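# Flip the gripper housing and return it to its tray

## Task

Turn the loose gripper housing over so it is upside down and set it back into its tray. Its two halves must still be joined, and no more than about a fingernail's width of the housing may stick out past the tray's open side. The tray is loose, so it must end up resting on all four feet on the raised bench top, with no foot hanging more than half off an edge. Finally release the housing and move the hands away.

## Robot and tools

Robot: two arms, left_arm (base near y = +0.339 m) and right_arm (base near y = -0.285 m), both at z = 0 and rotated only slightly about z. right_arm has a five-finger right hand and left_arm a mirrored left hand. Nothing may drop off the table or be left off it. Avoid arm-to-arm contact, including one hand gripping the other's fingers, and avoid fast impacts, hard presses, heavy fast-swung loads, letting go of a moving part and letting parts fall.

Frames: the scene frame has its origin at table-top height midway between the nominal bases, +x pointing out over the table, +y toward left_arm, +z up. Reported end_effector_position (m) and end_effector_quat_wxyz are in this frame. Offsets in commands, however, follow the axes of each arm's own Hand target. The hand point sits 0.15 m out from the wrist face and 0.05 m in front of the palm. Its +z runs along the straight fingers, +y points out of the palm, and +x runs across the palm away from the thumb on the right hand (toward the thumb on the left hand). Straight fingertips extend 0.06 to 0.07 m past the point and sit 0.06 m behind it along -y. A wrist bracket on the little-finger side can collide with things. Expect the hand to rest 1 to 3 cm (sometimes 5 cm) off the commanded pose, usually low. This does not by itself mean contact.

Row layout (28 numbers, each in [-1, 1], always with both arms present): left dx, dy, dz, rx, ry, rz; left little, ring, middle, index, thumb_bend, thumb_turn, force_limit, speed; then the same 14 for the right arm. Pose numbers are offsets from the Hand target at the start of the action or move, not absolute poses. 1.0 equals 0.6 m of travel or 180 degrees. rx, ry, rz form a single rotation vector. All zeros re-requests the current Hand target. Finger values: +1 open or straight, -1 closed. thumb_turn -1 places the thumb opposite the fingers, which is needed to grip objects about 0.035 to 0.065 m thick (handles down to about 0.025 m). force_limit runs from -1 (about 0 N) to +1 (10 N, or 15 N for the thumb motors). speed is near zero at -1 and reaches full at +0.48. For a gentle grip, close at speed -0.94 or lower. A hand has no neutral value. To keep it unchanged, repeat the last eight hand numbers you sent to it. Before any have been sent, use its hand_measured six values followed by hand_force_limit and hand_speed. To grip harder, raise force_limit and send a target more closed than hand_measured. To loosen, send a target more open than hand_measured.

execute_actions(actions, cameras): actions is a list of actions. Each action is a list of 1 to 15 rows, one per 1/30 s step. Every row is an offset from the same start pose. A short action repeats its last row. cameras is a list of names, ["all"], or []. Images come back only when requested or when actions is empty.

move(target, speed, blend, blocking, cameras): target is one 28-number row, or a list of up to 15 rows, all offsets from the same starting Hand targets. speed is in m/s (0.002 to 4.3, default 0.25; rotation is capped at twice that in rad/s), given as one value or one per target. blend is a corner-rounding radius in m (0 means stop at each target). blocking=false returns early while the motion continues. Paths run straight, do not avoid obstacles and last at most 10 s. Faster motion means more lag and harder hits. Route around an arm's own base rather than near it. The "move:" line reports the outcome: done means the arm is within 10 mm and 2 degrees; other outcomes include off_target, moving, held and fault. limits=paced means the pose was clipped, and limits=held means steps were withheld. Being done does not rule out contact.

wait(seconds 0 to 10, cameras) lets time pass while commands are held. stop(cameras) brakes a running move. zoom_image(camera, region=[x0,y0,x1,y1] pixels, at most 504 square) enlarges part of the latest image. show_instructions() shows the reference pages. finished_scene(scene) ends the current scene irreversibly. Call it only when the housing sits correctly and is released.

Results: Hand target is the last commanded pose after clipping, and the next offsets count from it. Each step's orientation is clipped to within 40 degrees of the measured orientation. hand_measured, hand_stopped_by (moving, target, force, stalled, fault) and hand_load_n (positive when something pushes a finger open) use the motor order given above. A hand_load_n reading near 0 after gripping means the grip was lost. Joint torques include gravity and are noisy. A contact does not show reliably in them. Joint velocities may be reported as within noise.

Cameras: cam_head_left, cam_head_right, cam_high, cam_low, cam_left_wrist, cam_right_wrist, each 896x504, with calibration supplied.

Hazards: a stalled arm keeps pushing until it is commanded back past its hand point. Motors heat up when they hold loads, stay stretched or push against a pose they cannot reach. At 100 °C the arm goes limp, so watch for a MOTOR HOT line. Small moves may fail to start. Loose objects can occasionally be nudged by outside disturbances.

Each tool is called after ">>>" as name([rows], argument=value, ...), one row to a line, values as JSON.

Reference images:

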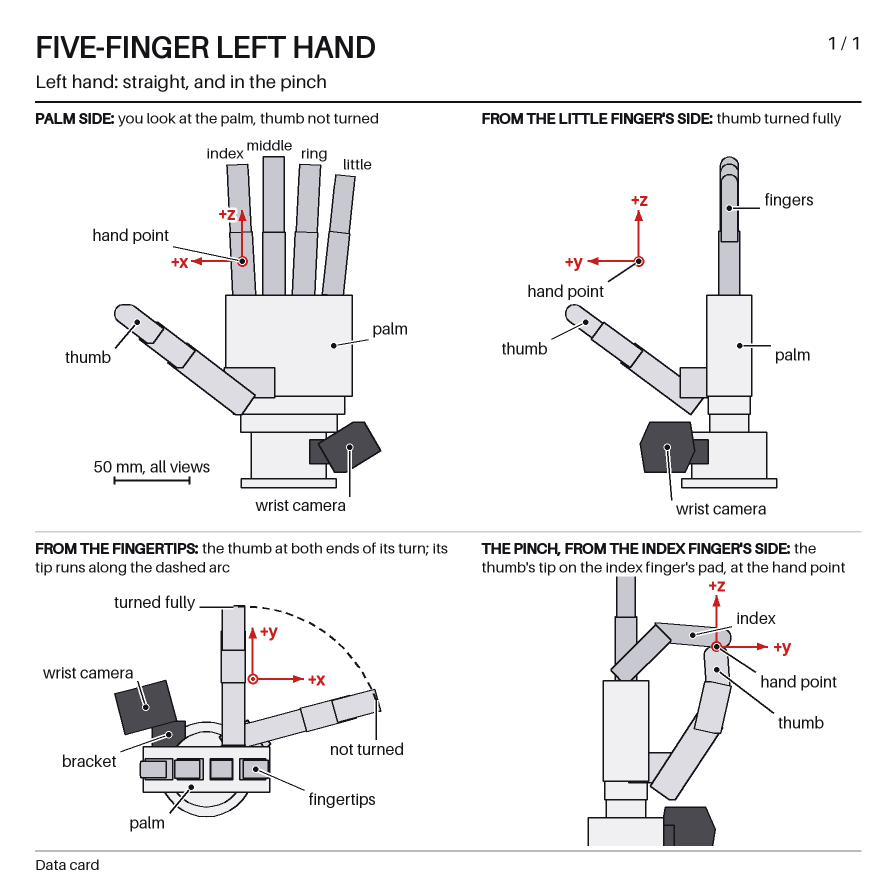

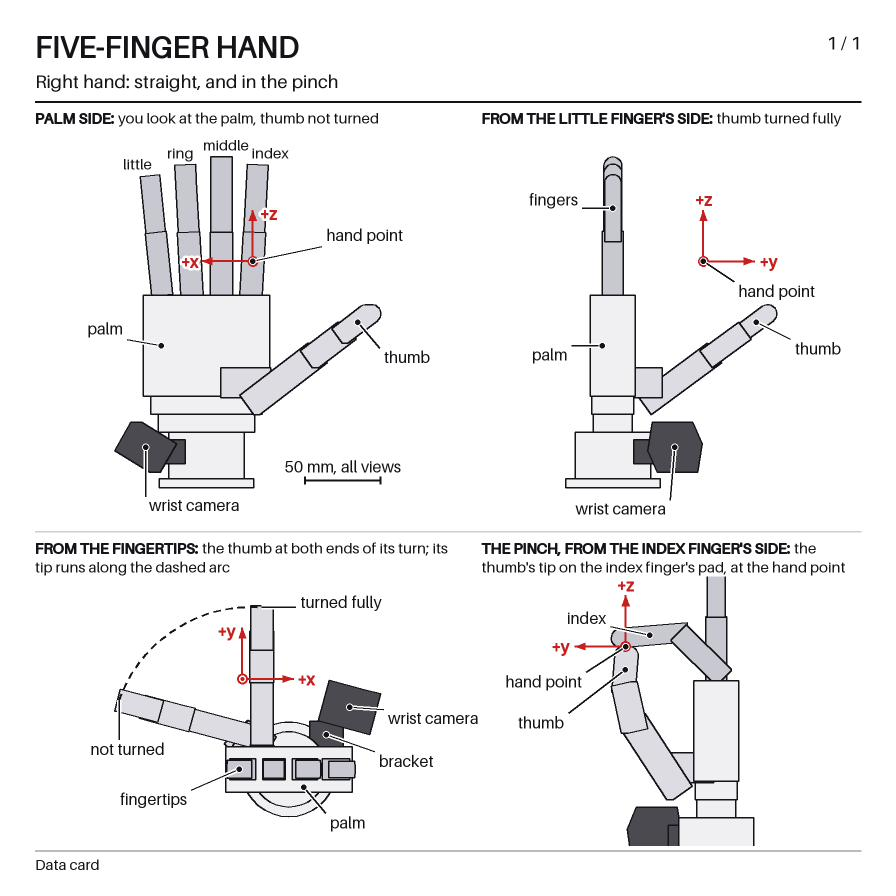

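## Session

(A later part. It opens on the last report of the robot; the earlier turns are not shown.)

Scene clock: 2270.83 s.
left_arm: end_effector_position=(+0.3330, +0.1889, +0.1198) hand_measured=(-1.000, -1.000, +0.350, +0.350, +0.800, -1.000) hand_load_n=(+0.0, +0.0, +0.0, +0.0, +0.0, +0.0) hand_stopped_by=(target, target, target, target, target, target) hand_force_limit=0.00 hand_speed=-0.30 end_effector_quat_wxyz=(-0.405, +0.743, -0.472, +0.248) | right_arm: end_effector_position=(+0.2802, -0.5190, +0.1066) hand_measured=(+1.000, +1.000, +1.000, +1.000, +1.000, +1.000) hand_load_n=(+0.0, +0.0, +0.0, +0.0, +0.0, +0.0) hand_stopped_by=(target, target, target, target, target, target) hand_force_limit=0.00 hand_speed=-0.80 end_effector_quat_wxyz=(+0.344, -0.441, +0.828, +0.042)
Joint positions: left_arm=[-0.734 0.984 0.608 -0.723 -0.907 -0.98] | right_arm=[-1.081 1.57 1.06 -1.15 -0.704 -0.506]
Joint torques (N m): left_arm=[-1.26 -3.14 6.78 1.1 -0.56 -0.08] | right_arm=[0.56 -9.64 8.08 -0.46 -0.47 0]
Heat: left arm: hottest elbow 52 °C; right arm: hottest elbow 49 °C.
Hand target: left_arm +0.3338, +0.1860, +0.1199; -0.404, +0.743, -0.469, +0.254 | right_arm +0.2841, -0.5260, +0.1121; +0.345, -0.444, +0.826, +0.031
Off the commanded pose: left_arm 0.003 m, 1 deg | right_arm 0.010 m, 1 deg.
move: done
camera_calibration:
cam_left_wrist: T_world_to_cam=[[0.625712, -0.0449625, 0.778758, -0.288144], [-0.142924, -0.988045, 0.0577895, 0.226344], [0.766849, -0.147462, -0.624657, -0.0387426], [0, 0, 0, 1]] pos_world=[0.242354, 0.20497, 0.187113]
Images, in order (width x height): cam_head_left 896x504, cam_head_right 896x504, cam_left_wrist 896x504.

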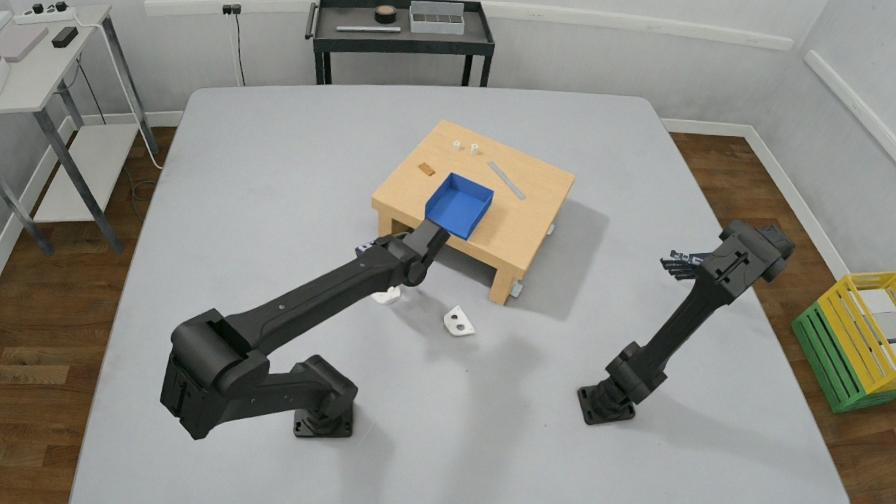

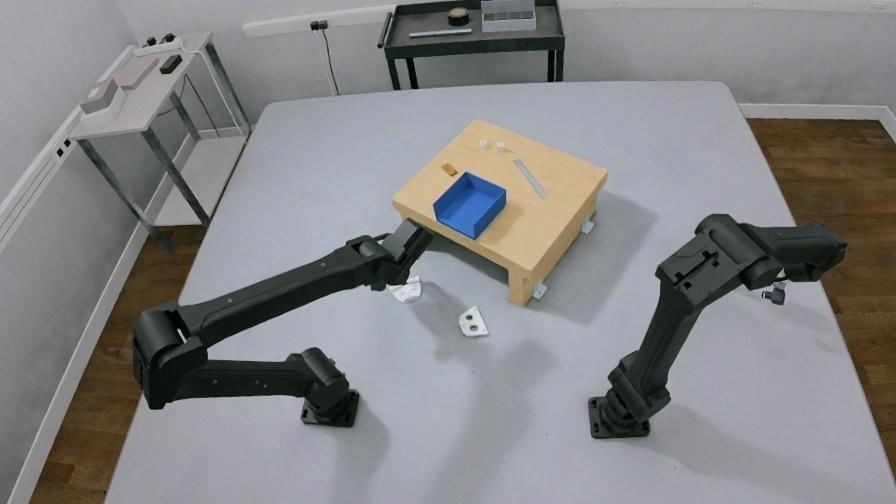

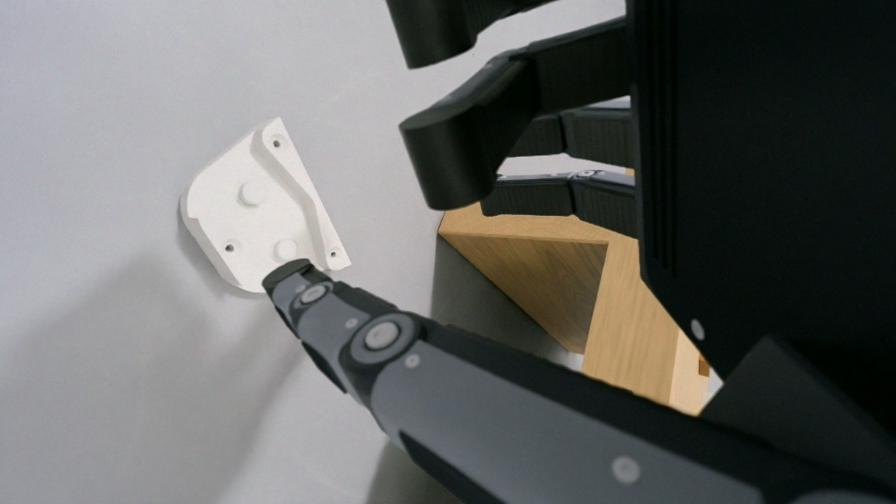

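>>> move(target=[-0.0047, 0.0898, 0.0453, 0, 0.01305, 0.00847, -1, -1, 0.35, 0.35, 0.8, -1, 0, -0.3, 0, 0, 0, 0, 0, 0, 1, 1, 1, 1, 1, 1, 0, -0.8], speed=0.1, cameras=["cam_left_wrist", "cam_head_left"])

Scene clock: 2305.90 s.
left_arm: end_effector_position=(+0.3284, +0.1877, +0.0632) hand_measured=(-1.000, -1.000, +0.350, +0.350, +0.800, -1.000) hand_load_n=(+0.0, +0.0, +0.0, +0.0, +0.0, +0.0) hand_stopped_by=(target, target, target, target, target, target) hand_force_limit=0.00 hand_speed=-0.30 end_effector_quat_wxyz=(-0.398, +0.736, -0.480, +0.264) | right_arm: end_effector_position=(+0.2802, -0.5190, +0.1066) hand_measured=(+1.000, +1.000, +1.000, +1.000, +1.000, +1.000) hand_load_n=(+0.0, +0.0, +0.0, +0.0, +0.0, +0.0) hand_stopped_by=(target, target, target, target, target, target) hand_force_limit=0.00 hand_speed=-0.80 end_effector_quat_wxyz=(+0.344, -0.441, +0.828, +0.042)
Joint positions: left_arm=[-0.739 1.047 0.467 -0.466 -0.891 -0.938] | right_arm=[-1.081 1.57 1.06 -1.15 -0.704 -0.506]
Joint torques (N m): left_arm=[-1.32 -2.78 6.01 1.16 -0.36 0.08] | right_arm=[0.56 -9.58 8.09 -0.46 -0.47 0]
Heat: left arm: hottest elbow 51 °C; right arm: hottest elbow 49 °C.
Hand target: left_arm +0.3266, +0.1858, +0.0599; -0.397, +0.732, -0.487, +0.264 | right_arm +0.2841, -0.5260, +0.1121; +0.345, -0.444, +0.826, +0.031
Off the commanded pose: left_arm 0.004 m, 1 deg | right_arm 0.010 m, 1 deg.
move: done
camera_calibration:
cam_left_wrist: T_world_to_cam=[[0.612682, -0.0543966, 0.788455, -0.235832], [-0.178271, -0.98143, 0.0708183, 0.237289], [0.769961, -0.183948, -0.611001, -0.0658405], [0, 0, 0, 1]] pos_world=[0.237486, 0.207942, 0.12891]
Images, in order (width x height): cam_head_left 896x504, cam_left_wrist 896x504.

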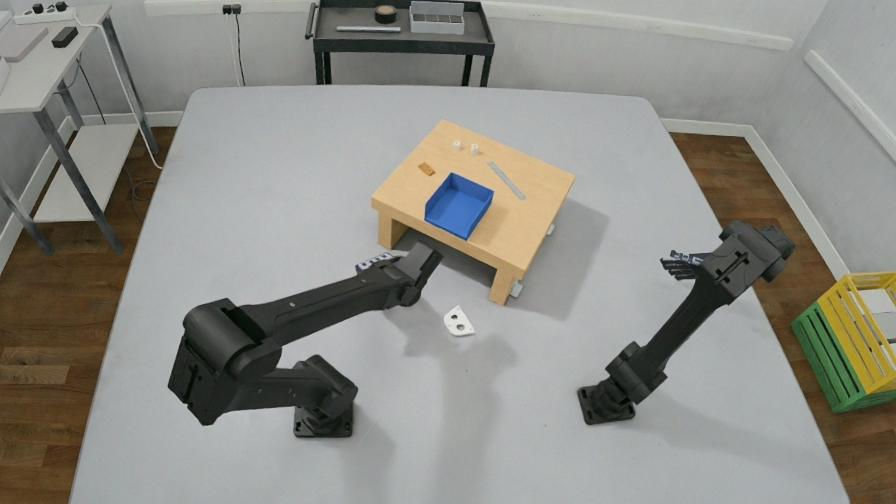

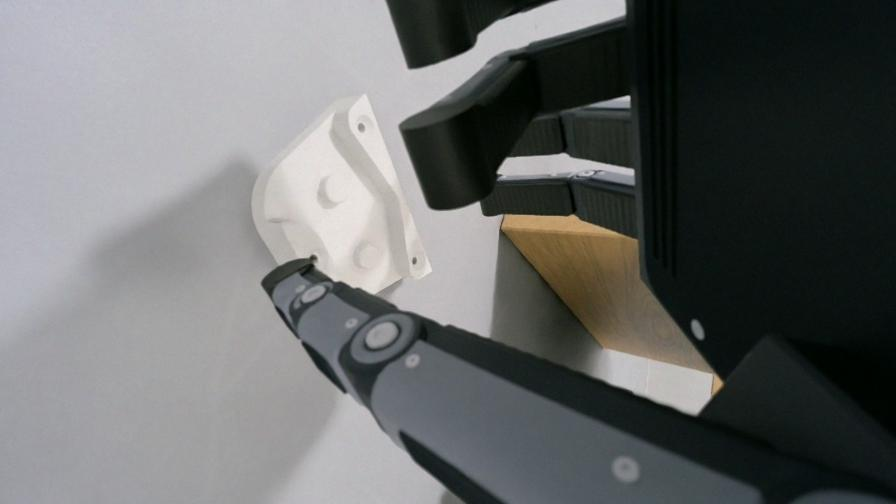

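>>> move(target=[0.0015, 0.0485, 0.0263, 0, 0, 0, -1, -1, 0.35, 0.35, 0.8, -1, 0, -0.3, 0, 0, 0, 0, 0, 0, 1, 1, 1, 1, 1, 1, 0, -0.8], speed=0.05, cameras=["cam_left_wrist", "cam_low"])

>>> zoom_image(camera="cam_left_wrist", region=[240, 40, 640, 300])

Scene clock: 2330.77 s.
left_arm: end_effector_position=(+0.3264, +0.1850, +0.0303) hand_measured=(-1.000, -1.000, +0.350, +0.350, +0.800, -1.000) hand_load_n=(+0.0, +0.0, +0.0, +0.0, +0.0, +0.0) hand_stopped_by=(target, target, target, target, target, target) hand_force_limit=0.00 hand_speed=-0.30 end_effector_quat_wxyz=(-0.398, +0.733, -0.486, +0.262) | right_arm: end_effector_position=(+0.2802, -0.5190, +0.1066) hand_measured=(+1.000, +1.000, +1.000, +1.000, +1.000, +1.000) hand_load_n=(+0.0, +0.0, +0.0, +0.0, +0.0, +0.0) hand_stopped_by=(target, target, target, target, target, target) hand_force_limit=0.00 hand_speed=-0.80 end_effector_quat_wxyz=(+0.344, -0.441, +0.828, +0.042)
Joint positions: left_arm=[-0.75 1.138 0.419 -0.335 -0.891 -0.938] | right_arm=[-1.081 1.57 1.06 -1.15 -0.704 -0.506]
Joint torques (N m): left_arm=[-1.38 -3.19 5.29 1.18 -0.56 -0.06] | right_arm=[0.56 -9.64 8.08 -0.46 -0.47 0.01]
Heat: left arm: hottest elbow 50 °C; right arm: hottest elbow 49 °C.
Hand target: left_arm +0.3246, +0.1840, +0.0269; -0.397, +0.732, -0.487, +0.264 | right_arm +0.2841, -0.5260, +0.1121; +0.345, -0.444, +0.826, +0.031
Off the commanded pose: left_arm 0.004 m, 0 deg | right_arm 0.010 m, 1 deg.
move: done
camera_calibration:
cam_left_wrist: T_world_to_cam=[[0.61678, -0.065768, 0.784383, -0.207851], [-0.188216, -0.979919, 0.0658355, 0.239791], [0.764302, -0.188239, -0.616773, -0.0820997], [0, 0, 0, 1]] pos_world=[0.236079, 0.205851, 0.096611]
Images, in order (width x height): cam_low 896x504, cam_left_wrist 896x504.

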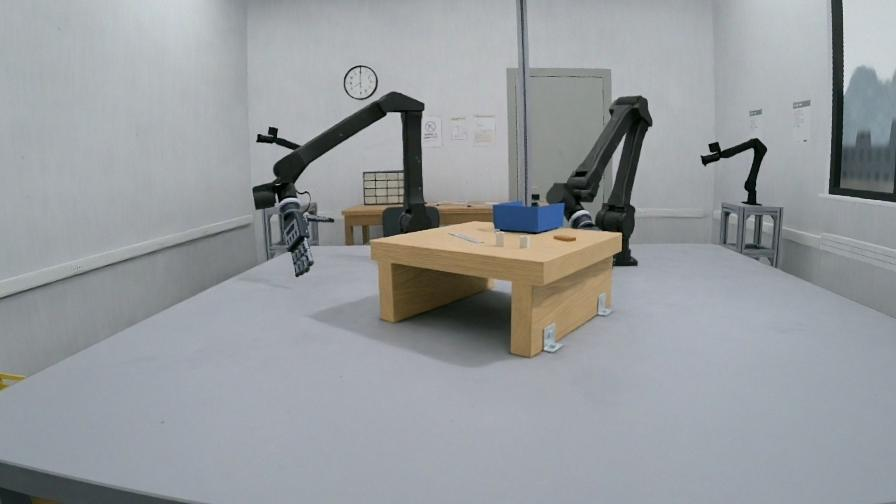

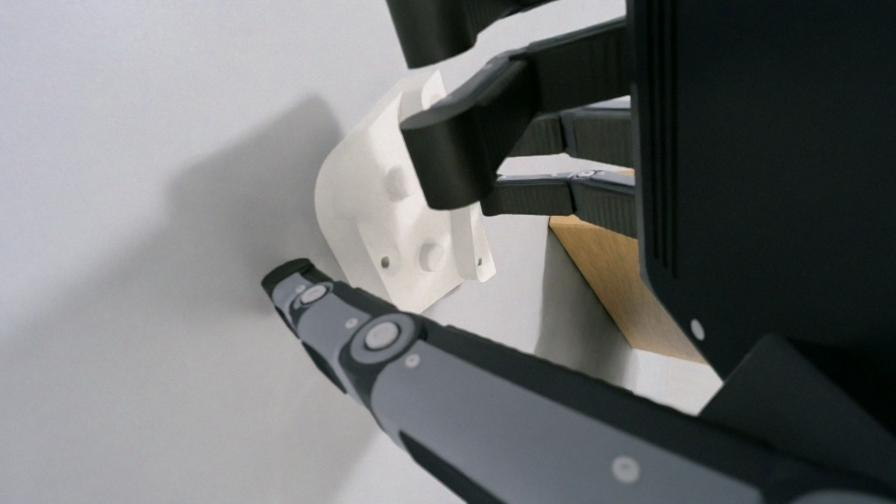

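Scaled by 1.260 from the camera's 896x504 image, which has a finer 1280x720 frame.

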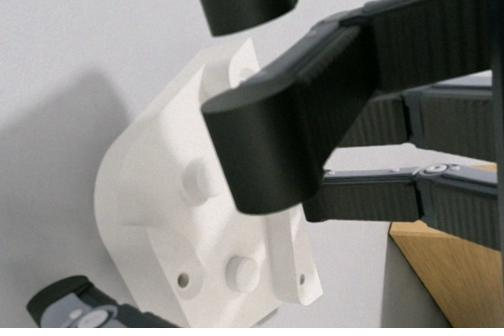

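>>> move(target=[0, 0.0105, 0.0068, 0, 0, 0, -1, -1, 0.35, 0.35, 0.8, -1, 0, -0.3, 0, 0, 0, 0, 0, 0, 1, 1, 1, 1, 1, 1, 0, -0.8], speed=0.03, cameras=["cam_left_wrist"])

Scene clock: 2361.00 s.
left_arm: end_effector_position=(+0.3274, +0.1845, +0.0253) hand_measured=(-1.000, -1.000, +0.350, +0.350, +0.800, -1.000) hand_load_n=(+0.0, +0.0, +0.0, +0.0, +0.5, -2.0) hand_stopped_by=(target, target, target, target, target, target) hand_force_limit=0.00 hand_speed=-0.30 end_effector_quat_wxyz=(-0.398, +0.733, -0.484, +0.265) | right_arm: end_effector_position=(+0.2802, -0.5190, +0.1066) hand_measured=(+1.000, +1.000, +1.000, +1.000, +1.000, +1.000) hand_load_n=(+0.0, +0.0, +0.0, +0.0, -0.5, -0.5) hand_stopped_by=(target, target, target, target, target, target) hand_force_limit=0.00 hand_speed=-0.80 end_effector_quat_wxyz=(+0.344, -0.441, +0.828, +0.042)
Joint positions: left_arm=[-0.75 1.156 0.41 -0.303 -0.893 -0.938] | right_arm=[-1.081 1.57 1.06 -1.15 -0.704 -0.506]
Joint torques (N m): left_arm=[-1.38 -2.78 5 1.22 -0.48 -0.06] | right_arm=[0.56 -9.58 8.08 -0.46 -0.47 0]
Heat: left arm: hottest elbow 49 °C; right arm: hottest elbow 50 °C.
Hand target: left_arm +0.3245, +0.1840, +0.0193; -0.397, +0.732, -0.487, +0.264 | right_arm +0.2841, -0.5260, +0.1121; +0.345, -0.444, +0.826, +0.031
Off the commanded pose: left_arm 0.007 m, 0 deg | right_arm 0.010 m, 1 deg.
move: done
camera_calibration:
cam_left_wrist: T_world_to_cam=[[0.612735, -0.06291, 0.787781, -0.203883], [-0.187635, -0.979904, 0.0676901, 0.239464], [0.767691, -0.189292, -0.612225, -0.0870521], [0, 0, 0, 1]] pos_world=[0.236687, 0.205347, 0.0911107]
Images, in order (width x height): cam_left_wrist 896x504.

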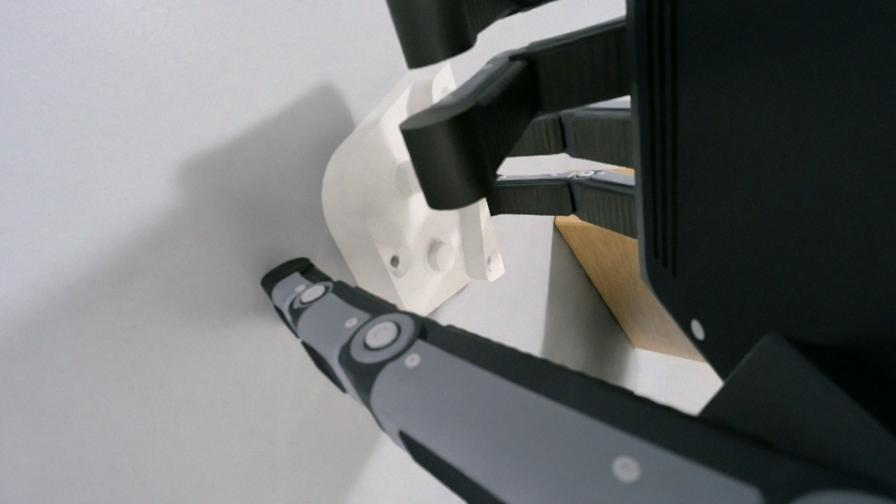

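>>> execute_actions([
  [[0,0,0,0,0,0,-1,-1,0.25,0.25,0.8,-1,-0.4,-0.9,0,0,0,0,0,0,1,1,1,1,1,1,0,-0.8]],
], cameras=["cam_left_wrist"])

Scene clock: 2372.27 s.
left_arm: end_effector_position=(+0.3286, +0.1839, +0.0263) hand_measured=(-1.000, -1.000, +0.250, +0.250, +0.800, -1.000) hand_load_n=(+0.0, +0.0, +1.0, +0.0, +0.0, +0.0) hand_stopped_by=(target, target, target, target, target, target) hand_force_limit=-0.40 hand_speed=-0.90 end_effector_quat_wxyz=(-0.399, +0.733, -0.482, +0.267) | right_arm: end_effector_position=(+0.2802, -0.5190, +0.1066) hand_measured=(+1.000, +1.000, +1.000, +1.000, +1.000, +1.000) hand_load_n=(+0.0, +0.0, +0.0, +0.0, +0.0, +0.0) hand_stopped_by=(target, target, target, target, target, target) hand_force_limit=0.00 hand_speed=-0.80 end_effector_quat_wxyz=(+0.344, -0.441, +0.828, +0.042)
Joint positions: left_arm=[-0.75 1.156 0.41 -0.297 -0.896 -0.938] | right_arm=[-1.081 1.57 1.06 -1.15 -0.704 -0.506]
Joint torques (N m): left_arm=[-1.26 -2.78 5 1.02 -0.38 -0.06] | right_arm=[0.56 -9.64 8.08 -0.47 -0.47 0]
Heat: left arm: hottest elbow 49 °C; right arm: hottest elbow 50 °C.
Hand target: left_arm +0.3245, +0.1841, +0.0193; -0.397, +0.732, -0.487, +0.264 | right_arm +0.2841, -0.5260, +0.1121; +0.345, -0.444, +0.826, +0.031
Off the commanded pose: left_arm 0.008 m, 1 deg | right_arm 0.010 m, 1 deg.
Step readings (end_effector_position of left_arm | right_arm):
0: (+0.3274, +0.1845, +0.0253) | (+0.2802, -0.5190, +0.1066)
1: (+0.3274, +0.1845, +0.0253) | (+0.2802, -0.5190, +0.1066)
2: (+0.3274, +0.1845, +0.0253) | (+0.2802, -0.5190, +0.1066)
4: (+0.3275, +0.1843, +0.0254) | (+0.2802, -0.5190, +0.1066)
8: (+0.3281, +0.1839, +0.0258) | (+0.2802, -0.5190, +0.1066)
15: (+0.3286, +0.1839, +0.0263) | (+0.2802, -0.5190, +0.1066)
camera_calibration:
cam_left_wrist: T_world_to_cam=[[0.608144, -0.0599673, 0.791558, -0.204578], [-0.186679, -0.979982, 0.0691813, 0.238845], [0.771564, -0.18984, -0.607165, -0.0887755], [0, 0, 0, 1]] pos_world=[0.237497, 0.204943, 0.0915106]
Images, in order (width x height): cam_left_wrist 896x504.

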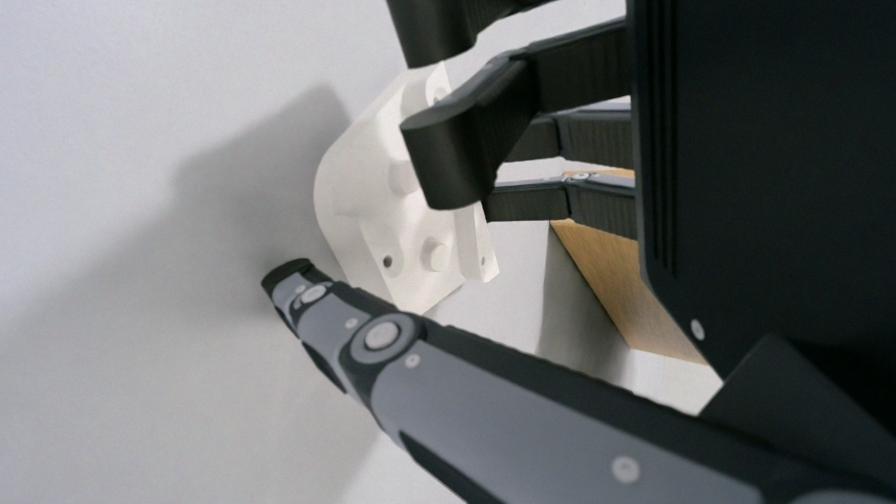

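>>> execute_actions([
  [[0,0,0,0,0,0,-1,-1,0.25,0.25,0.45,-1,-0.5,-0.92,0,0,0,0,0,0,1,1,1,1,1,1,0,-0.8]],
], cameras=["cam_left_wrist"])

Scene clock: 2379.73 s.
left_arm: end_effector_position=(+0.3286, +0.1839, +0.0263) hand_measured=(-1.000, -1.000, +0.250, +0.250, +0.548, -1.000) hand_load_n=(+0.0, +0.0, +1.0, +4.0, +3.5, -1.5) hand_stopped_by=(target, target, target, target, force, target) hand_force_limit=-0.50 hand_speed=-0.92 end_effector_quat_wxyz=(-0.399, +0.733, -0.482, +0.267) | right_arm: end_effector_position=(+0.2802, -0.5190, +0.1066) hand_measured=(+1.000, +1.000, +1.000, +1.000, +1.000, +1.000) hand_load_n=(+0.0, +0.0, +0.0, +0.0, +0.0, +0.0) hand_stopped_by=(target, target, target, target, target, target) hand_force_limit=0.00 hand_speed=-0.80 end_effector_quat_wxyz=(+0.344, -0.441, +0.828, +0.042)
Joint positions: left_arm=[-0.75 1.156 0.41 -0.297 -0.896 -0.938] | right_arm=[-1.081 1.57 1.06 -1.15 -0.704 -0.506]
Joint torques (N m): left_arm=[-1.38 -2.84 5.01 1.05 -0.39 -0.06] | right_arm=[0.56 -9.64 8.09 -0.46 -0.47 0]
Heat: left arm: hottest elbow 49 °C; right arm: hottest elbow 50 °C.
Hand target: left_arm +0.3245, +0.1841, +0.0193; -0.397, +0.732, -0.487, +0.264 | right_arm +0.2841, -0.5260, +0.1121; +0.345, -0.444, +0.826, +0.031
Off the commanded pose: left_arm 0.008 m, 1 deg | right_arm 0.010 m, 1 deg.
Step readings (end_effector_position of left_arm | right_arm):
0: (+0.3286, +0.1839, +0.0263) | (+0.2802, -0.5190, +0.1066)
1: (+0.3286, +0.1839, +0.0263) | (+0.2802, -0.5190, +0.1066)
2: (+0.3286, +0.1839, +0.0263) | (+0.2802, -0.5190, +0.1066)
4: (+0.3286, +0.1839, +0.0263) | (+0.2802, -0.5190, +0.1066)
8: (+0.3286, +0.1839, +0.0263) | (+0.2802, -0.5190, +0.1066)
15: (+0.3286, +0.1839, +0.0263) | (+0.2802, -0.5190, +0.1066)
camera_calibration:
cam_left_wrist: T_world_to_cam=[[0.608144, -0.0599673, 0.791558, -0.204578], [-0.186679, -0.979982, 0.0691813, 0.238845], [0.771564, -0.18984, -0.607165, -0.0887755], [0, 0, 0, 1]] pos_world=[0.237497, 0.204943, 0.0915106]
Images, in order (width x height): cam_left_wrist 896x504.

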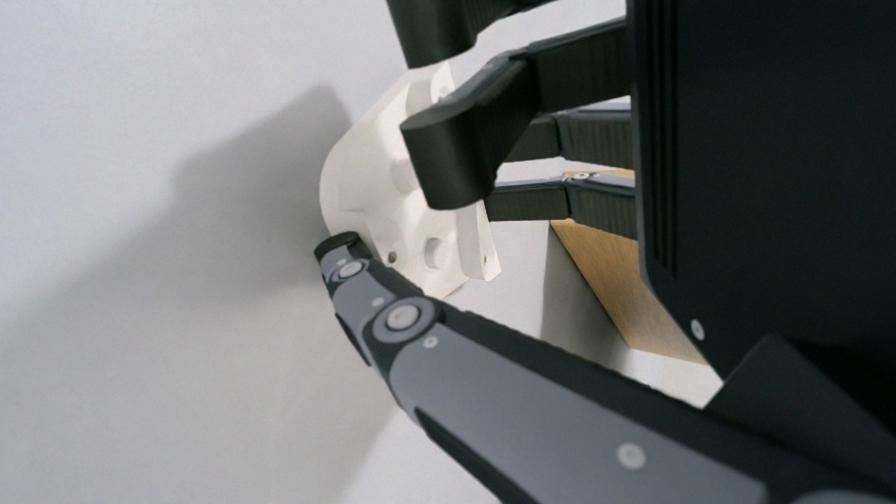

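>>> execute_actions([
  [[0,0,0,0,0,0,-1,-1,0.25,0.25,0.40,-1,-0.25,-0.92,0,0,0,0,0,0,1,1,1,1,1,1,0,-0.8]],
], cameras=[])

Scene clock: 2388.33 s.
left_arm: end_effector_position=(+0.3286, +0.1839, +0.0263) hand_measured=(-1.000, -1.000, +0.250, +0.250, +0.540, -1.000) hand_load_n=(+0.0, +0.0, +1.5, +6.5, +6.0, -2.0) hand_stopped_by=(target, target, target, target, force, target) hand_force_limit=-0.25 hand_speed=-0.92 end_effector_quat_wxyz=(-0.399, +0.733, -0.482, +0.267) | right_arm: end_effector_position=(+0.2802, -0.5190, +0.1066) hand_measured=(+1.000, +1.000, +1.000, +1.000, +1.000, +1.000) hand_load_n=(+0.0, +0.0, +0.0, +0.0, +0.0, +0.0) hand_stopped_by=(target, target, target, target, target, target) hand_force_limit=0.00 hand_speed=-0.80 end_effector_quat_wxyz=(+0.344, -0.441, +0.828, +0.042)
Joint positions: left_arm=[-0.75 1.156 0.41 -0.297 -0.896 -0.938] | right_arm=[-1.081 1.57 1.06 -1.15 -0.704 -0.506]
Joint torques (N m): left_arm=[-1.38 -2.84 5 1.03 -0.39 -0.05] | right_arm=[0.56 -9.64 8.09 -0.46 -0.47 0]
Heat: left arm: hottest elbow 48 °C; right arm: hottest elbow 50 °C.
Hand target: left_arm +0.3245, +0.1841, +0.0193; -0.397, +0.732, -0.487, +0.264 | right_arm +0.2841, -0.5260, +0.1121; +0.345, -0.444, +0.826, +0.031
Off the commanded pose: left_arm 0.008 m, 1 deg | right_arm 0.010 m, 1 deg.
Step readings (end_effector_position of left_arm | right_arm):
0: (+0.3286, +0.1839, +0.0263) | (+0.2802, -0.5190, +0.1066)
1: (+0.3286, +0.1839, +0.0263) | (+0.2802, -0.5190, +0.1066)
2: (+0.3286, +0.1839, +0.0263) | (+0.2802, -0.5190, +0.1066)
4: (+0.3286, +0.1839, +0.0263) | (+0.2802, -0.5190, +0.1066)
8: (+0.3286, +0.1839, +0.0263) | (+0.2802, -0.5190, +0.1066)
15: (+0.3286, +0.1839, +0.0263) | (+0.2802, -0.5190, +0.1066)
No camera images: "cameras" was empty.

>>> move(target=[0.0026, -0.0942, -0.054, 0, 0, 0, -1, -1, 0.25, 0.25, 0.40, -1, -0.25, -0.92, 0, 0, 0, 0, 0, 0, 1, 1, 1, 1, 1, 1, 0, -0.8], speed=0.04, cameras=["cam_left_wrist", "cam_head_left"])

Scene clock: 2398.80 s.
left_arm: end_effector_position=(+0.3124, +0.1991, +0.0588) hand_measured=(-1.000, -1.000, +0.250, +0.250, +0.540, -1.000) hand_load_n=(+0.0, +0.0, +0.0, +6.0, +6.0, -2.0) hand_stopped_by=(target, target, target, target, force, target) hand_force_limit=-0.25 hand_speed=-0.92 end_effector_quat_wxyz=(-0.402, +0.730, -0.497, +0.242) | right_arm: end_effector_position=(+0.2802, -0.5190, +0.1066) hand_measured=(+1.000, +1.000, +1.000, +1.000, +1.000, +1.000) hand_load_n=(+0.0, +0.0, +0.0, +0.5, -0.5, +0.0) hand_stopped_by=(target, target, target, target, target, target) hand_force_limit=0.00 hand_speed=-0.80 end_effector_quat_wxyz=(+0.344, -0.441, +0.828, +0.042)
Joint positions: left_arm=[-0.75 1.013 0.453 -0.54 -0.891 -0.936] | right_arm=[-1.081 1.57 1.06 -1.15 -0.704 -0.506]
Joint torques (N m): left_arm=[-0.73 -3.49 10.24 0.4 -0.39 0.1] | right_arm=[0.56 -9.58 8.08 -0.46 -0.47 0]
Heat: left arm: hottest elbow 48 °C; right arm: hottest elbow 50 °C.
Hand target: left_arm +0.3285, +0.1840, +0.0843; -0.397, +0.732, -0.487, +0.264 | right_arm +0.2841, -0.5260, +0.1121; +0.345, -0.444, +0.826, +0.031
Off the commanded pose: left_arm 0.034 m, 3 deg | right_arm 0.010 m, 1 deg.
move: off_target (left_arm)
camera_calibration:
cam_left_wrist: T_world_to_cam=[[0.642397, -0.092824, 0.76073, -0.221892], [-0.18748, -0.981512, 0.0385529, 0.250695], [0.743087, -0.167388, -0.647922, -0.0469444], [0, 0, 0, 1]] pos_world=[0.224427, 0.217606, 0.128719]
Images, in order (width x height): cam_head_left 896x504, cam_left_wrist 896x504.

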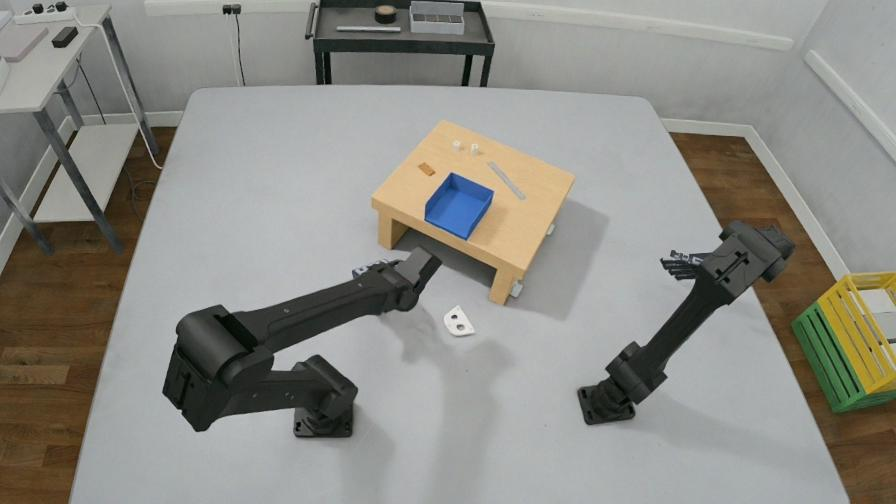

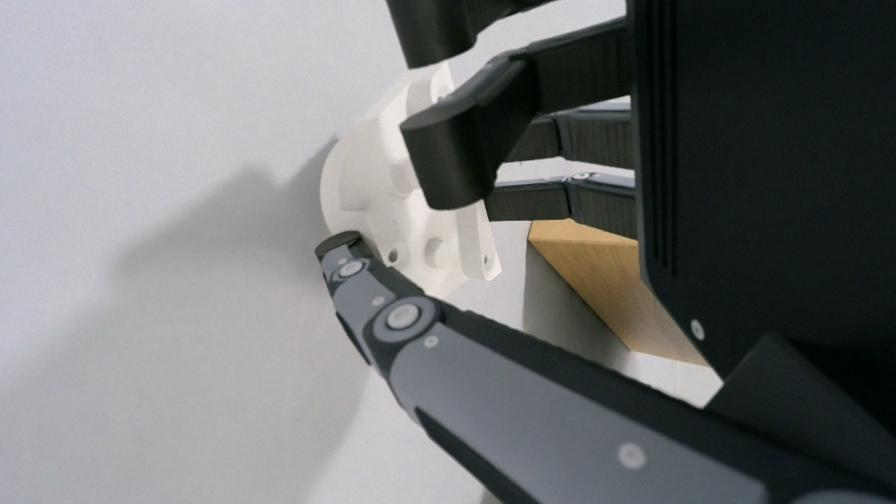

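>>> execute_actions([
  [[0,0,0,0,0,0,-1,-1,0.20,0.25,0.40,-1,-0.4,-0.94,0,0,0,0,0,0,1,1,1,1,1,1,0,-0.8]],
], cameras=["cam_left_wrist"])

Scene clock: 2408.97 s.
left_arm: end_effector_position=(+0.3124, +0.1991, +0.0588) hand_measured=(-1.000, -1.000, +0.240, +0.250, +0.540, -1.000) hand_load_n=(+0.0, +0.0, +5.0, +3.5, +8.5, -0.5) hand_stopped_by=(target, target, force, target, force, target) hand_force_limit=-0.40 hand_speed=-0.94 end_effector_quat_wxyz=(-0.402, +0.730, -0.497, +0.242) | right_arm: end_effector_position=(+0.2802, -0.5190, +0.1066) hand_measured=(+1.000, +1.000, +1.000, +1.000, +1.000, +1.000) hand_load_n=(+0.0, +0.0, +0.0, +0.0, +0.0, +0.0) hand_stopped_by=(target, target, target, target, target, target) hand_force_limit=0.00 hand_speed=-0.80 end_effector_quat_wxyz=(+0.344, -0.441, +0.828, +0.042)
Joint positions: left_arm=[-0.75 1.013 0.453 -0.54 -0.891 -0.936] | right_arm=[-1.081 1.57 1.06 -1.15 -0.704 -0.506]
Joint torques (N m): left_arm=[-0.73 -3.6 10.24 0.35 -0.38 0.1] | right_arm=[0.56 -9.64 8.08 -0.47 -0.47 0]
Heat: left arm: hottest elbow 49 °C; right arm: hottest elbow 50 °C.
Hand target: left_arm +0.3285, +0.1839, +0.0843; -0.397, +0.732, -0.487, +0.264 | right_arm +0.2841, -0.5260, +0.1121; +0.345, -0.444, +0.826, +0.031
Off the commanded pose: left_arm 0.034 m, 3 deg | right_arm 0.010 m, 1 deg.
Step readings (end_effector_position of left_arm | right_arm):
0: (+0.3124, +0.1991, +0.0588) | (+0.2802, -0.5190, +0.1066)
1: (+0.3124, +0.1991, +0.0588) | (+0.2802, -0.5190, +0.1066)
2: (+0.3124, +0.1991, +0.0588) | (+0.2802, -0.5190, +0.1066)
4: (+0.3124, +0.1991, +0.0588) | (+0.2802, -0.5190, +0.1066)
8: (+0.3124, +0.1991, +0.0588) | (+0.2802, -0.5190, +0.1066)
15: (+0.3124, +0.1991, +0.0588) | (+0.2802, -0.5190, +0.1066)
camera_calibration:
cam_left_wrist: T_world_to_cam=[[0.642397, -0.092824, 0.76073, -0.221892], [-0.18748, -0.981512, 0.0385529, 0.250695], [0.743087, -0.167388, -0.647922, -0.0469444], [0, 0, 0, 1]] pos_world=[0.224427, 0.217606, 0.128719]
Images, in order (width x height): cam_left_wrist 896x504.

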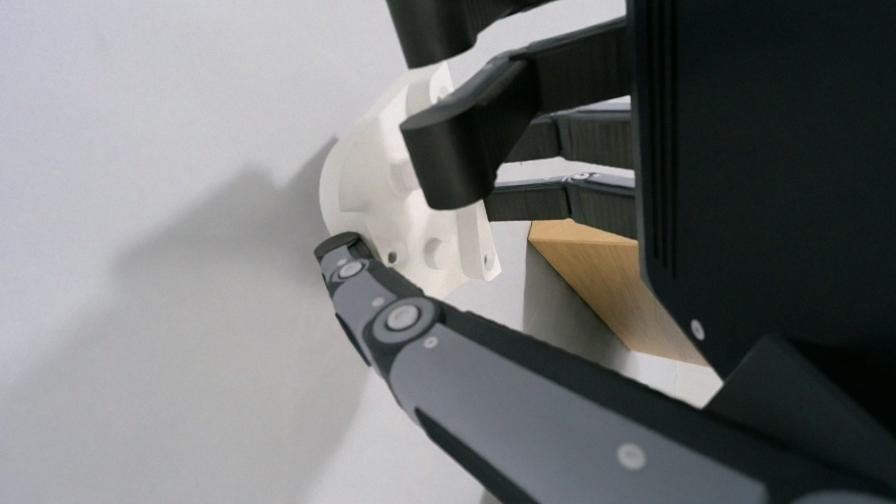

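>>> move(target=[-0.0365, -0.306, -0.2208, 0, 0, 0, -1, -1, 0.20, 0.25, 0.40, -1, -0.4, -0.94, 0, 0, 0, 0, 0, 0, 1, 1, 1, 1, 1, 1, 0, -0.8], speed=0.1, cameras=["cam_left_wrist", "cam_head_left"])

Scene clock: 2468.13 s.
left_arm: end_effector_position=(+0.3044, +0.2070, +0.2822) hand_measured=(-1.000, -1.000, +0.240, +0.250, +0.540, -1.000) hand_load_n=(+0.0, +0.0, +5.0, +4.0, +8.5, -0.5) hand_stopped_by=(target, target, force, target, force, target) hand_force_limit=-0.40 hand_speed=-0.94 end_effector_quat_wxyz=(-0.402, +0.729, -0.499, +0.240) | right_arm: end_effector_position=(+0.2802, -0.5190, +0.1066) hand_measured=(+1.000, +1.000, +1.000, +1.000, +1.000, +1.000) hand_load_n=(+0.0, +0.0, +0.0, +0.0, +0.0, +0.0) hand_stopped_by=(target, target, target, target, target, target) hand_force_limit=0.00 hand_speed=-0.80 end_effector_quat_wxyz=(+0.344, -0.441, +0.828, +0.042)
Joint positions: left_arm=[-0.75 0.823 0.966 -1.246 -0.891 -0.932] | right_arm=[-1.081 1.57 1.06 -1.15 -0.704 -0.506]
Joint torques (N m): left_arm=[-1.14 -1.73 11.49 0.35 -0.53 -0.06] | right_arm=[0.56 -9.64 8.09 -0.46 -0.47 0]
Heat: left arm: hottest elbow 54 °C; right arm: hottest elbow 50 °C.
Hand target: left_arm +0.3100, +0.1996, +0.3105; -0.397, +0.732, -0.487, +0.264 | right_arm +0.2841, -0.5260, +0.1121; +0.345, -0.444, +0.826, +0.031
Off the commanded pose: left_arm 0.030 m, 3 deg | right_arm 0.010 m, 1 deg.
move: off_target (left_arm)
camera_calibration:
cam_left_wrist: T_world_to_cam=[[0.645142, -0.0979, 0.757765, -0.384877], [-0.189804, -0.981204, 0.0348275, 0.250109], [0.740112, -0.166296, -0.651598, 0.106944], [0, 0, 0, 1]] pos_world=[0.216621, 0.225513, 0.35262]
Images, in order (width x height): cam_head_left 896x504, cam_left_wrist 896x504.

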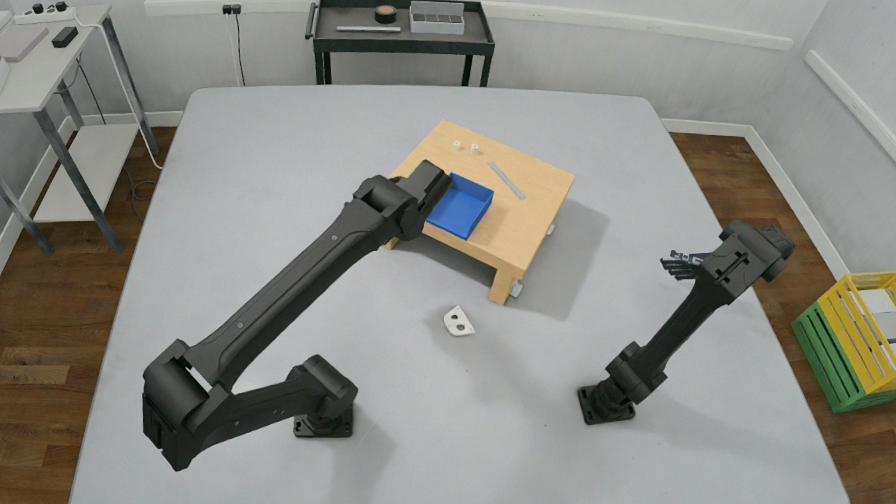

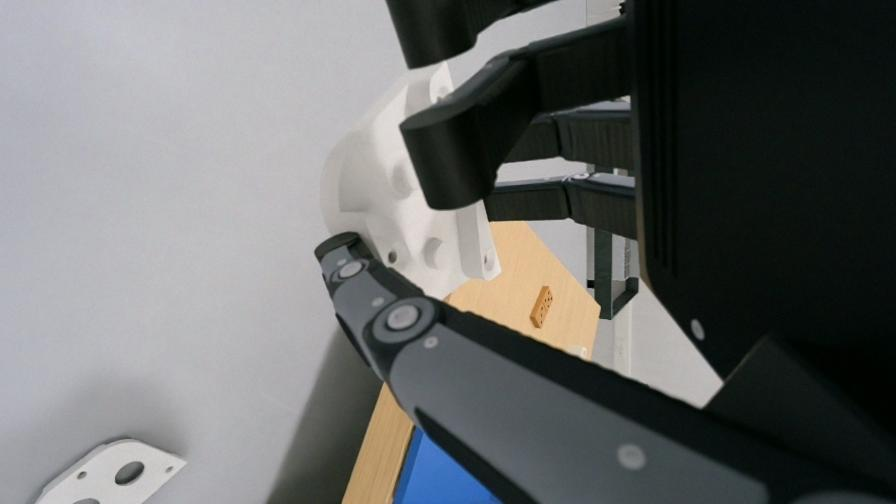

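>>> move(target=[0.3527, -0.0255, 0.0393, 0, 0.2674, 0.1741, -1, -1, 0.20, 0.25, 0.40, -1, -0.4, -0.94, 0, 0, 0, 0, 0, 0, 1, 1, 1, 1, 1, 1, 0, -0.8], speed=0.12, cameras=["cam_left_wrist", "cam_head_left", "cam_head_right"])

Scene clock: 2479.60 s.
left_arm: end_effector_position=(+0.3982, +0.0251, +0.2717) hand_measured=(-1.000, -1.000, +0.240, +0.250, +0.540, -1.000) hand_load_n=(+0.0, +0.0, +5.5, +4.0, +8.5, -0.5) hand_stopped_by=(target, target, force, target, force, target) hand_force_limit=-0.40 hand_speed=-0.94 end_effector_quat_wxyz=(+0.204, -0.418, +0.793, -0.392) | right_arm: end_effector_position=(+0.2802, -0.5190, +0.1066) hand_measured=(+1.000, +1.000, +1.000, +1.000, +1.000, +1.000) hand_load_n=(+0.0, +0.0, +0.0, +0.0, +0.0, +0.0) hand_stopped_by=(target, target, target, target, target, target) hand_force_limit=0.00 hand_speed=-0.80 end_effector_quat_wxyz=(+0.344, -0.441, +0.828, +0.042)
Joint positions: left_arm=[-0.597 1.158 1.101 -0.598 -0.025 -0.023] | right_arm=[-1.081 1.57 1.06 -1.15 -0.704 -0.506]
Joint torques (N m): left_arm=[-0.32 -6.71 12.74 1.81 0.17 0.1] | right_arm=[0.56 -9.58 8.09 -0.46 -0.47 0.01]
Heat: left arm: hottest elbow 54 °C; right arm: hottest elbow 50 °C.
Hand target: left_arm +0.4178, +0.0154, +0.3102; +0.222, -0.408, +0.779, -0.422 | right_arm +0.2841, -0.5260, +0.1121; +0.345, -0.444, +0.826, +0.031
Off the commanded pose: left_arm 0.044 m, 4 deg | right_arm 0.010 m, 1 deg.
move: off_target (left_arm)
camera_calibration:
cam_left_wrist: T_world_to_cam=[[0.326624, -0.585752, 0.741763, -0.311902], [-0.921763, -0.370934, 0.112967, 0.344666], [0.208974, -0.720627, -0.66108, 0.228384], [0, 0, 0, 1]] pos_world=[0.371848, 0.109731, 0.343401]
Images, in order (width x height): cam_head_left 896x504, cam_head_right 896x504, cam_left_wrist 896x504.

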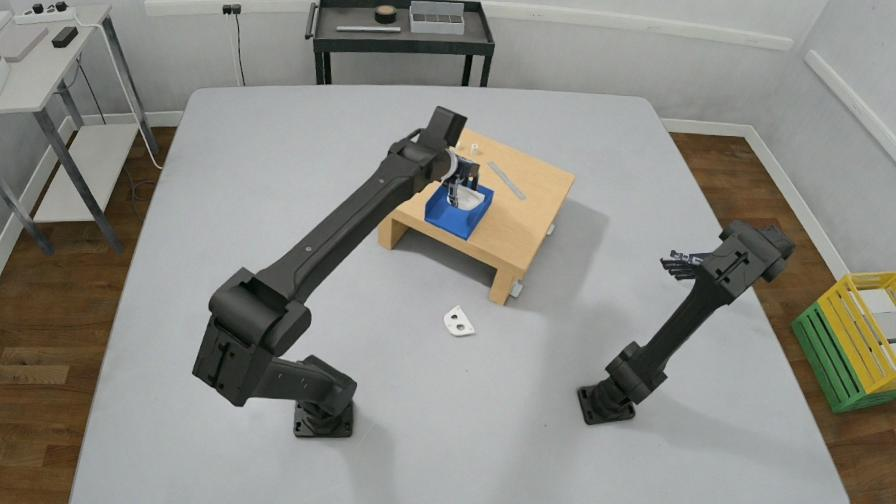

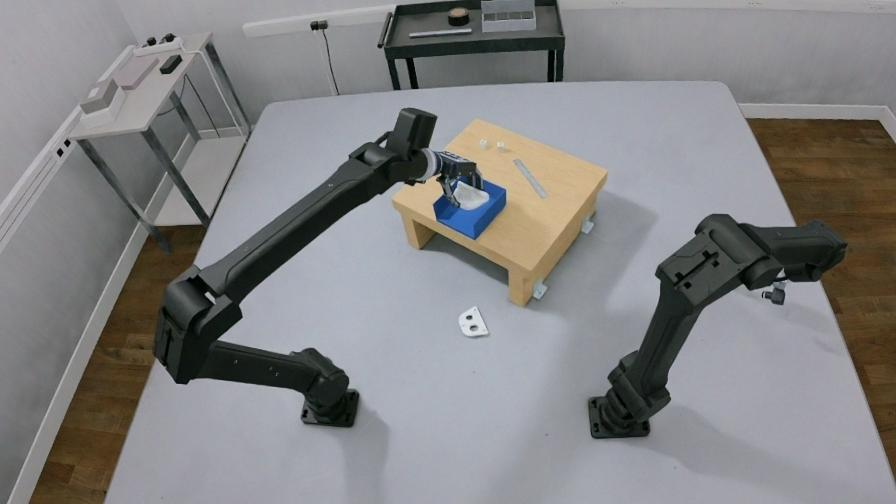

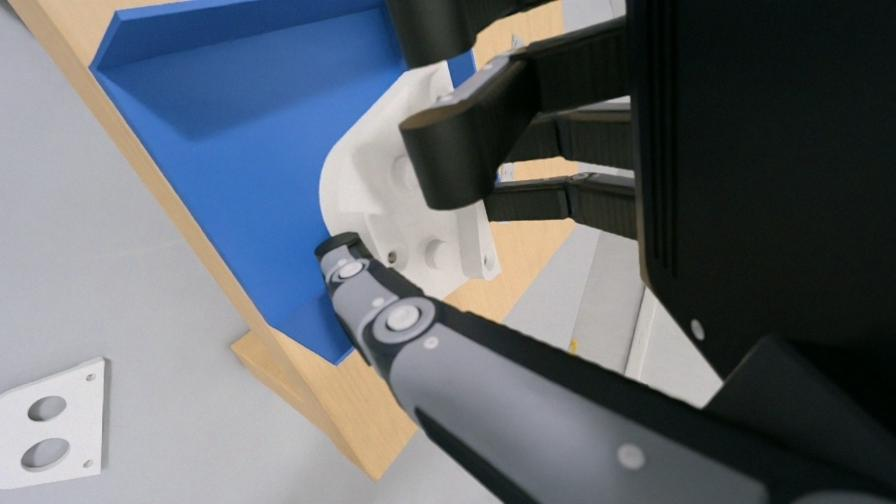

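>>> move(target=[-0.0082, 0.066, 0.0453, 0, 0, 0, -1, -1, 0.20, 0.25, 0.40, -1, -0.4, -0.94, 0, 0, 0, 0, 0, 0, 1, 1, 1, 1, 1, 1, 0, -0.8], speed=0.05, cameras=["cam_left_wrist"])

>>> zoom_image(camera="cam_left_wrist", region=[60, 0, 564, 400])

Scene clock: 2508.03 s.
left_arm: end_effector_position=(+0.4171, +0.0172, +0.2658) hand_measured=(-1.000, -1.000, +0.240, +0.250, +0.540, -1.000) hand_load_n=(+0.0, +0.0, +5.5, +3.5, +8.5, -0.5) hand_stopped_by=(target, target, force, target, force, target) hand_force_limit=-0.40 hand_speed=-0.94 end_effector_quat_wxyz=(+0.218, -0.411, +0.779, -0.421) | right_arm: end_effector_position=(+0.2802, -0.5190, +0.1066) hand_measured=(+1.000, +1.000, +1.000, +1.000, +1.000, +1.000) hand_load_n=(+0.0, +0.0, +0.0, +0.0, +0.0, +0.0) hand_stopped_by=(target, target, target, target, target, target) hand_force_limit=0.00 hand_speed=-0.80 end_effector_quat_wxyz=(+0.344, -0.441, +0.828, +0.042)
Joint positions: left_arm=[-0.584 1.177 1.065 -0.471 -0.012 -0.016] | right_arm=[-1.081 1.57 1.06 -1.15 -0.704 -0.506]
Joint torques (N m): left_arm=[-0.38 -7.06 7.57 1.91 0.18 0.1] | right_arm=[0.56 -9.58 8.09 -0.47 -0.47 0]
Motor temperatures (°C): left_arm=[35 36 59 34 39 32] | right_arm=[38 39 50 35 35 33]
Heat: left arm: hottest elbow 59 °C; right arm: hottest elbow 50 °C.
Hand target: left_arm +0.4214, +0.0188, +0.2623; +0.222, -0.408, +0.779, -0.422 | right_arm +0.2841, -0.5260, +0.1121; +0.345, -0.444, +0.826, +0.031
Off the commanded pose: left_arm 0.006 m, 1 deg | right_arm 0.010 m, 1 deg.
move: done
camera_calibration:
cam_left_wrist: T_world_to_cam=[[0.281768, -0.55302, 0.784076, -0.311352], [-0.927598, -0.36592, 0.0752553, 0.372248], [0.245292, -0.748512, -0.616085, 0.188283], [0, 0, 0, 1]] pos_world=[0.386841, 0.104962, 0.332109]
Images, in order (width x height): cam_left_wrist 896x504.

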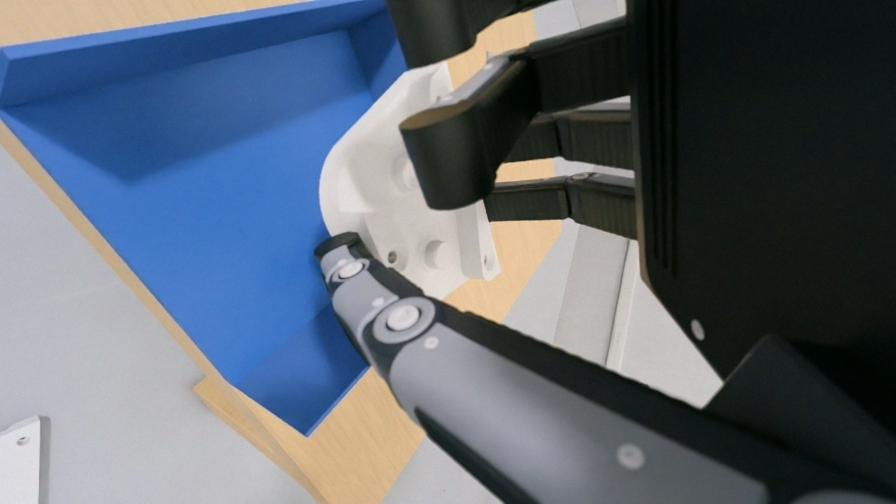

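Scaled by 1.000.

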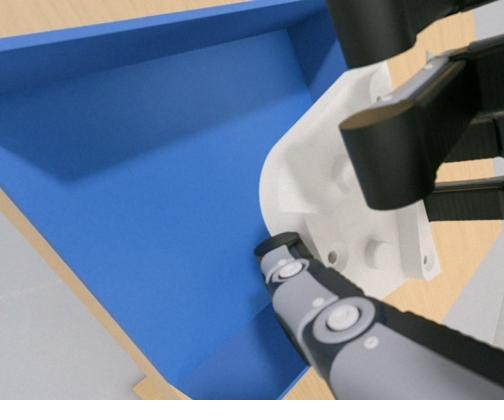

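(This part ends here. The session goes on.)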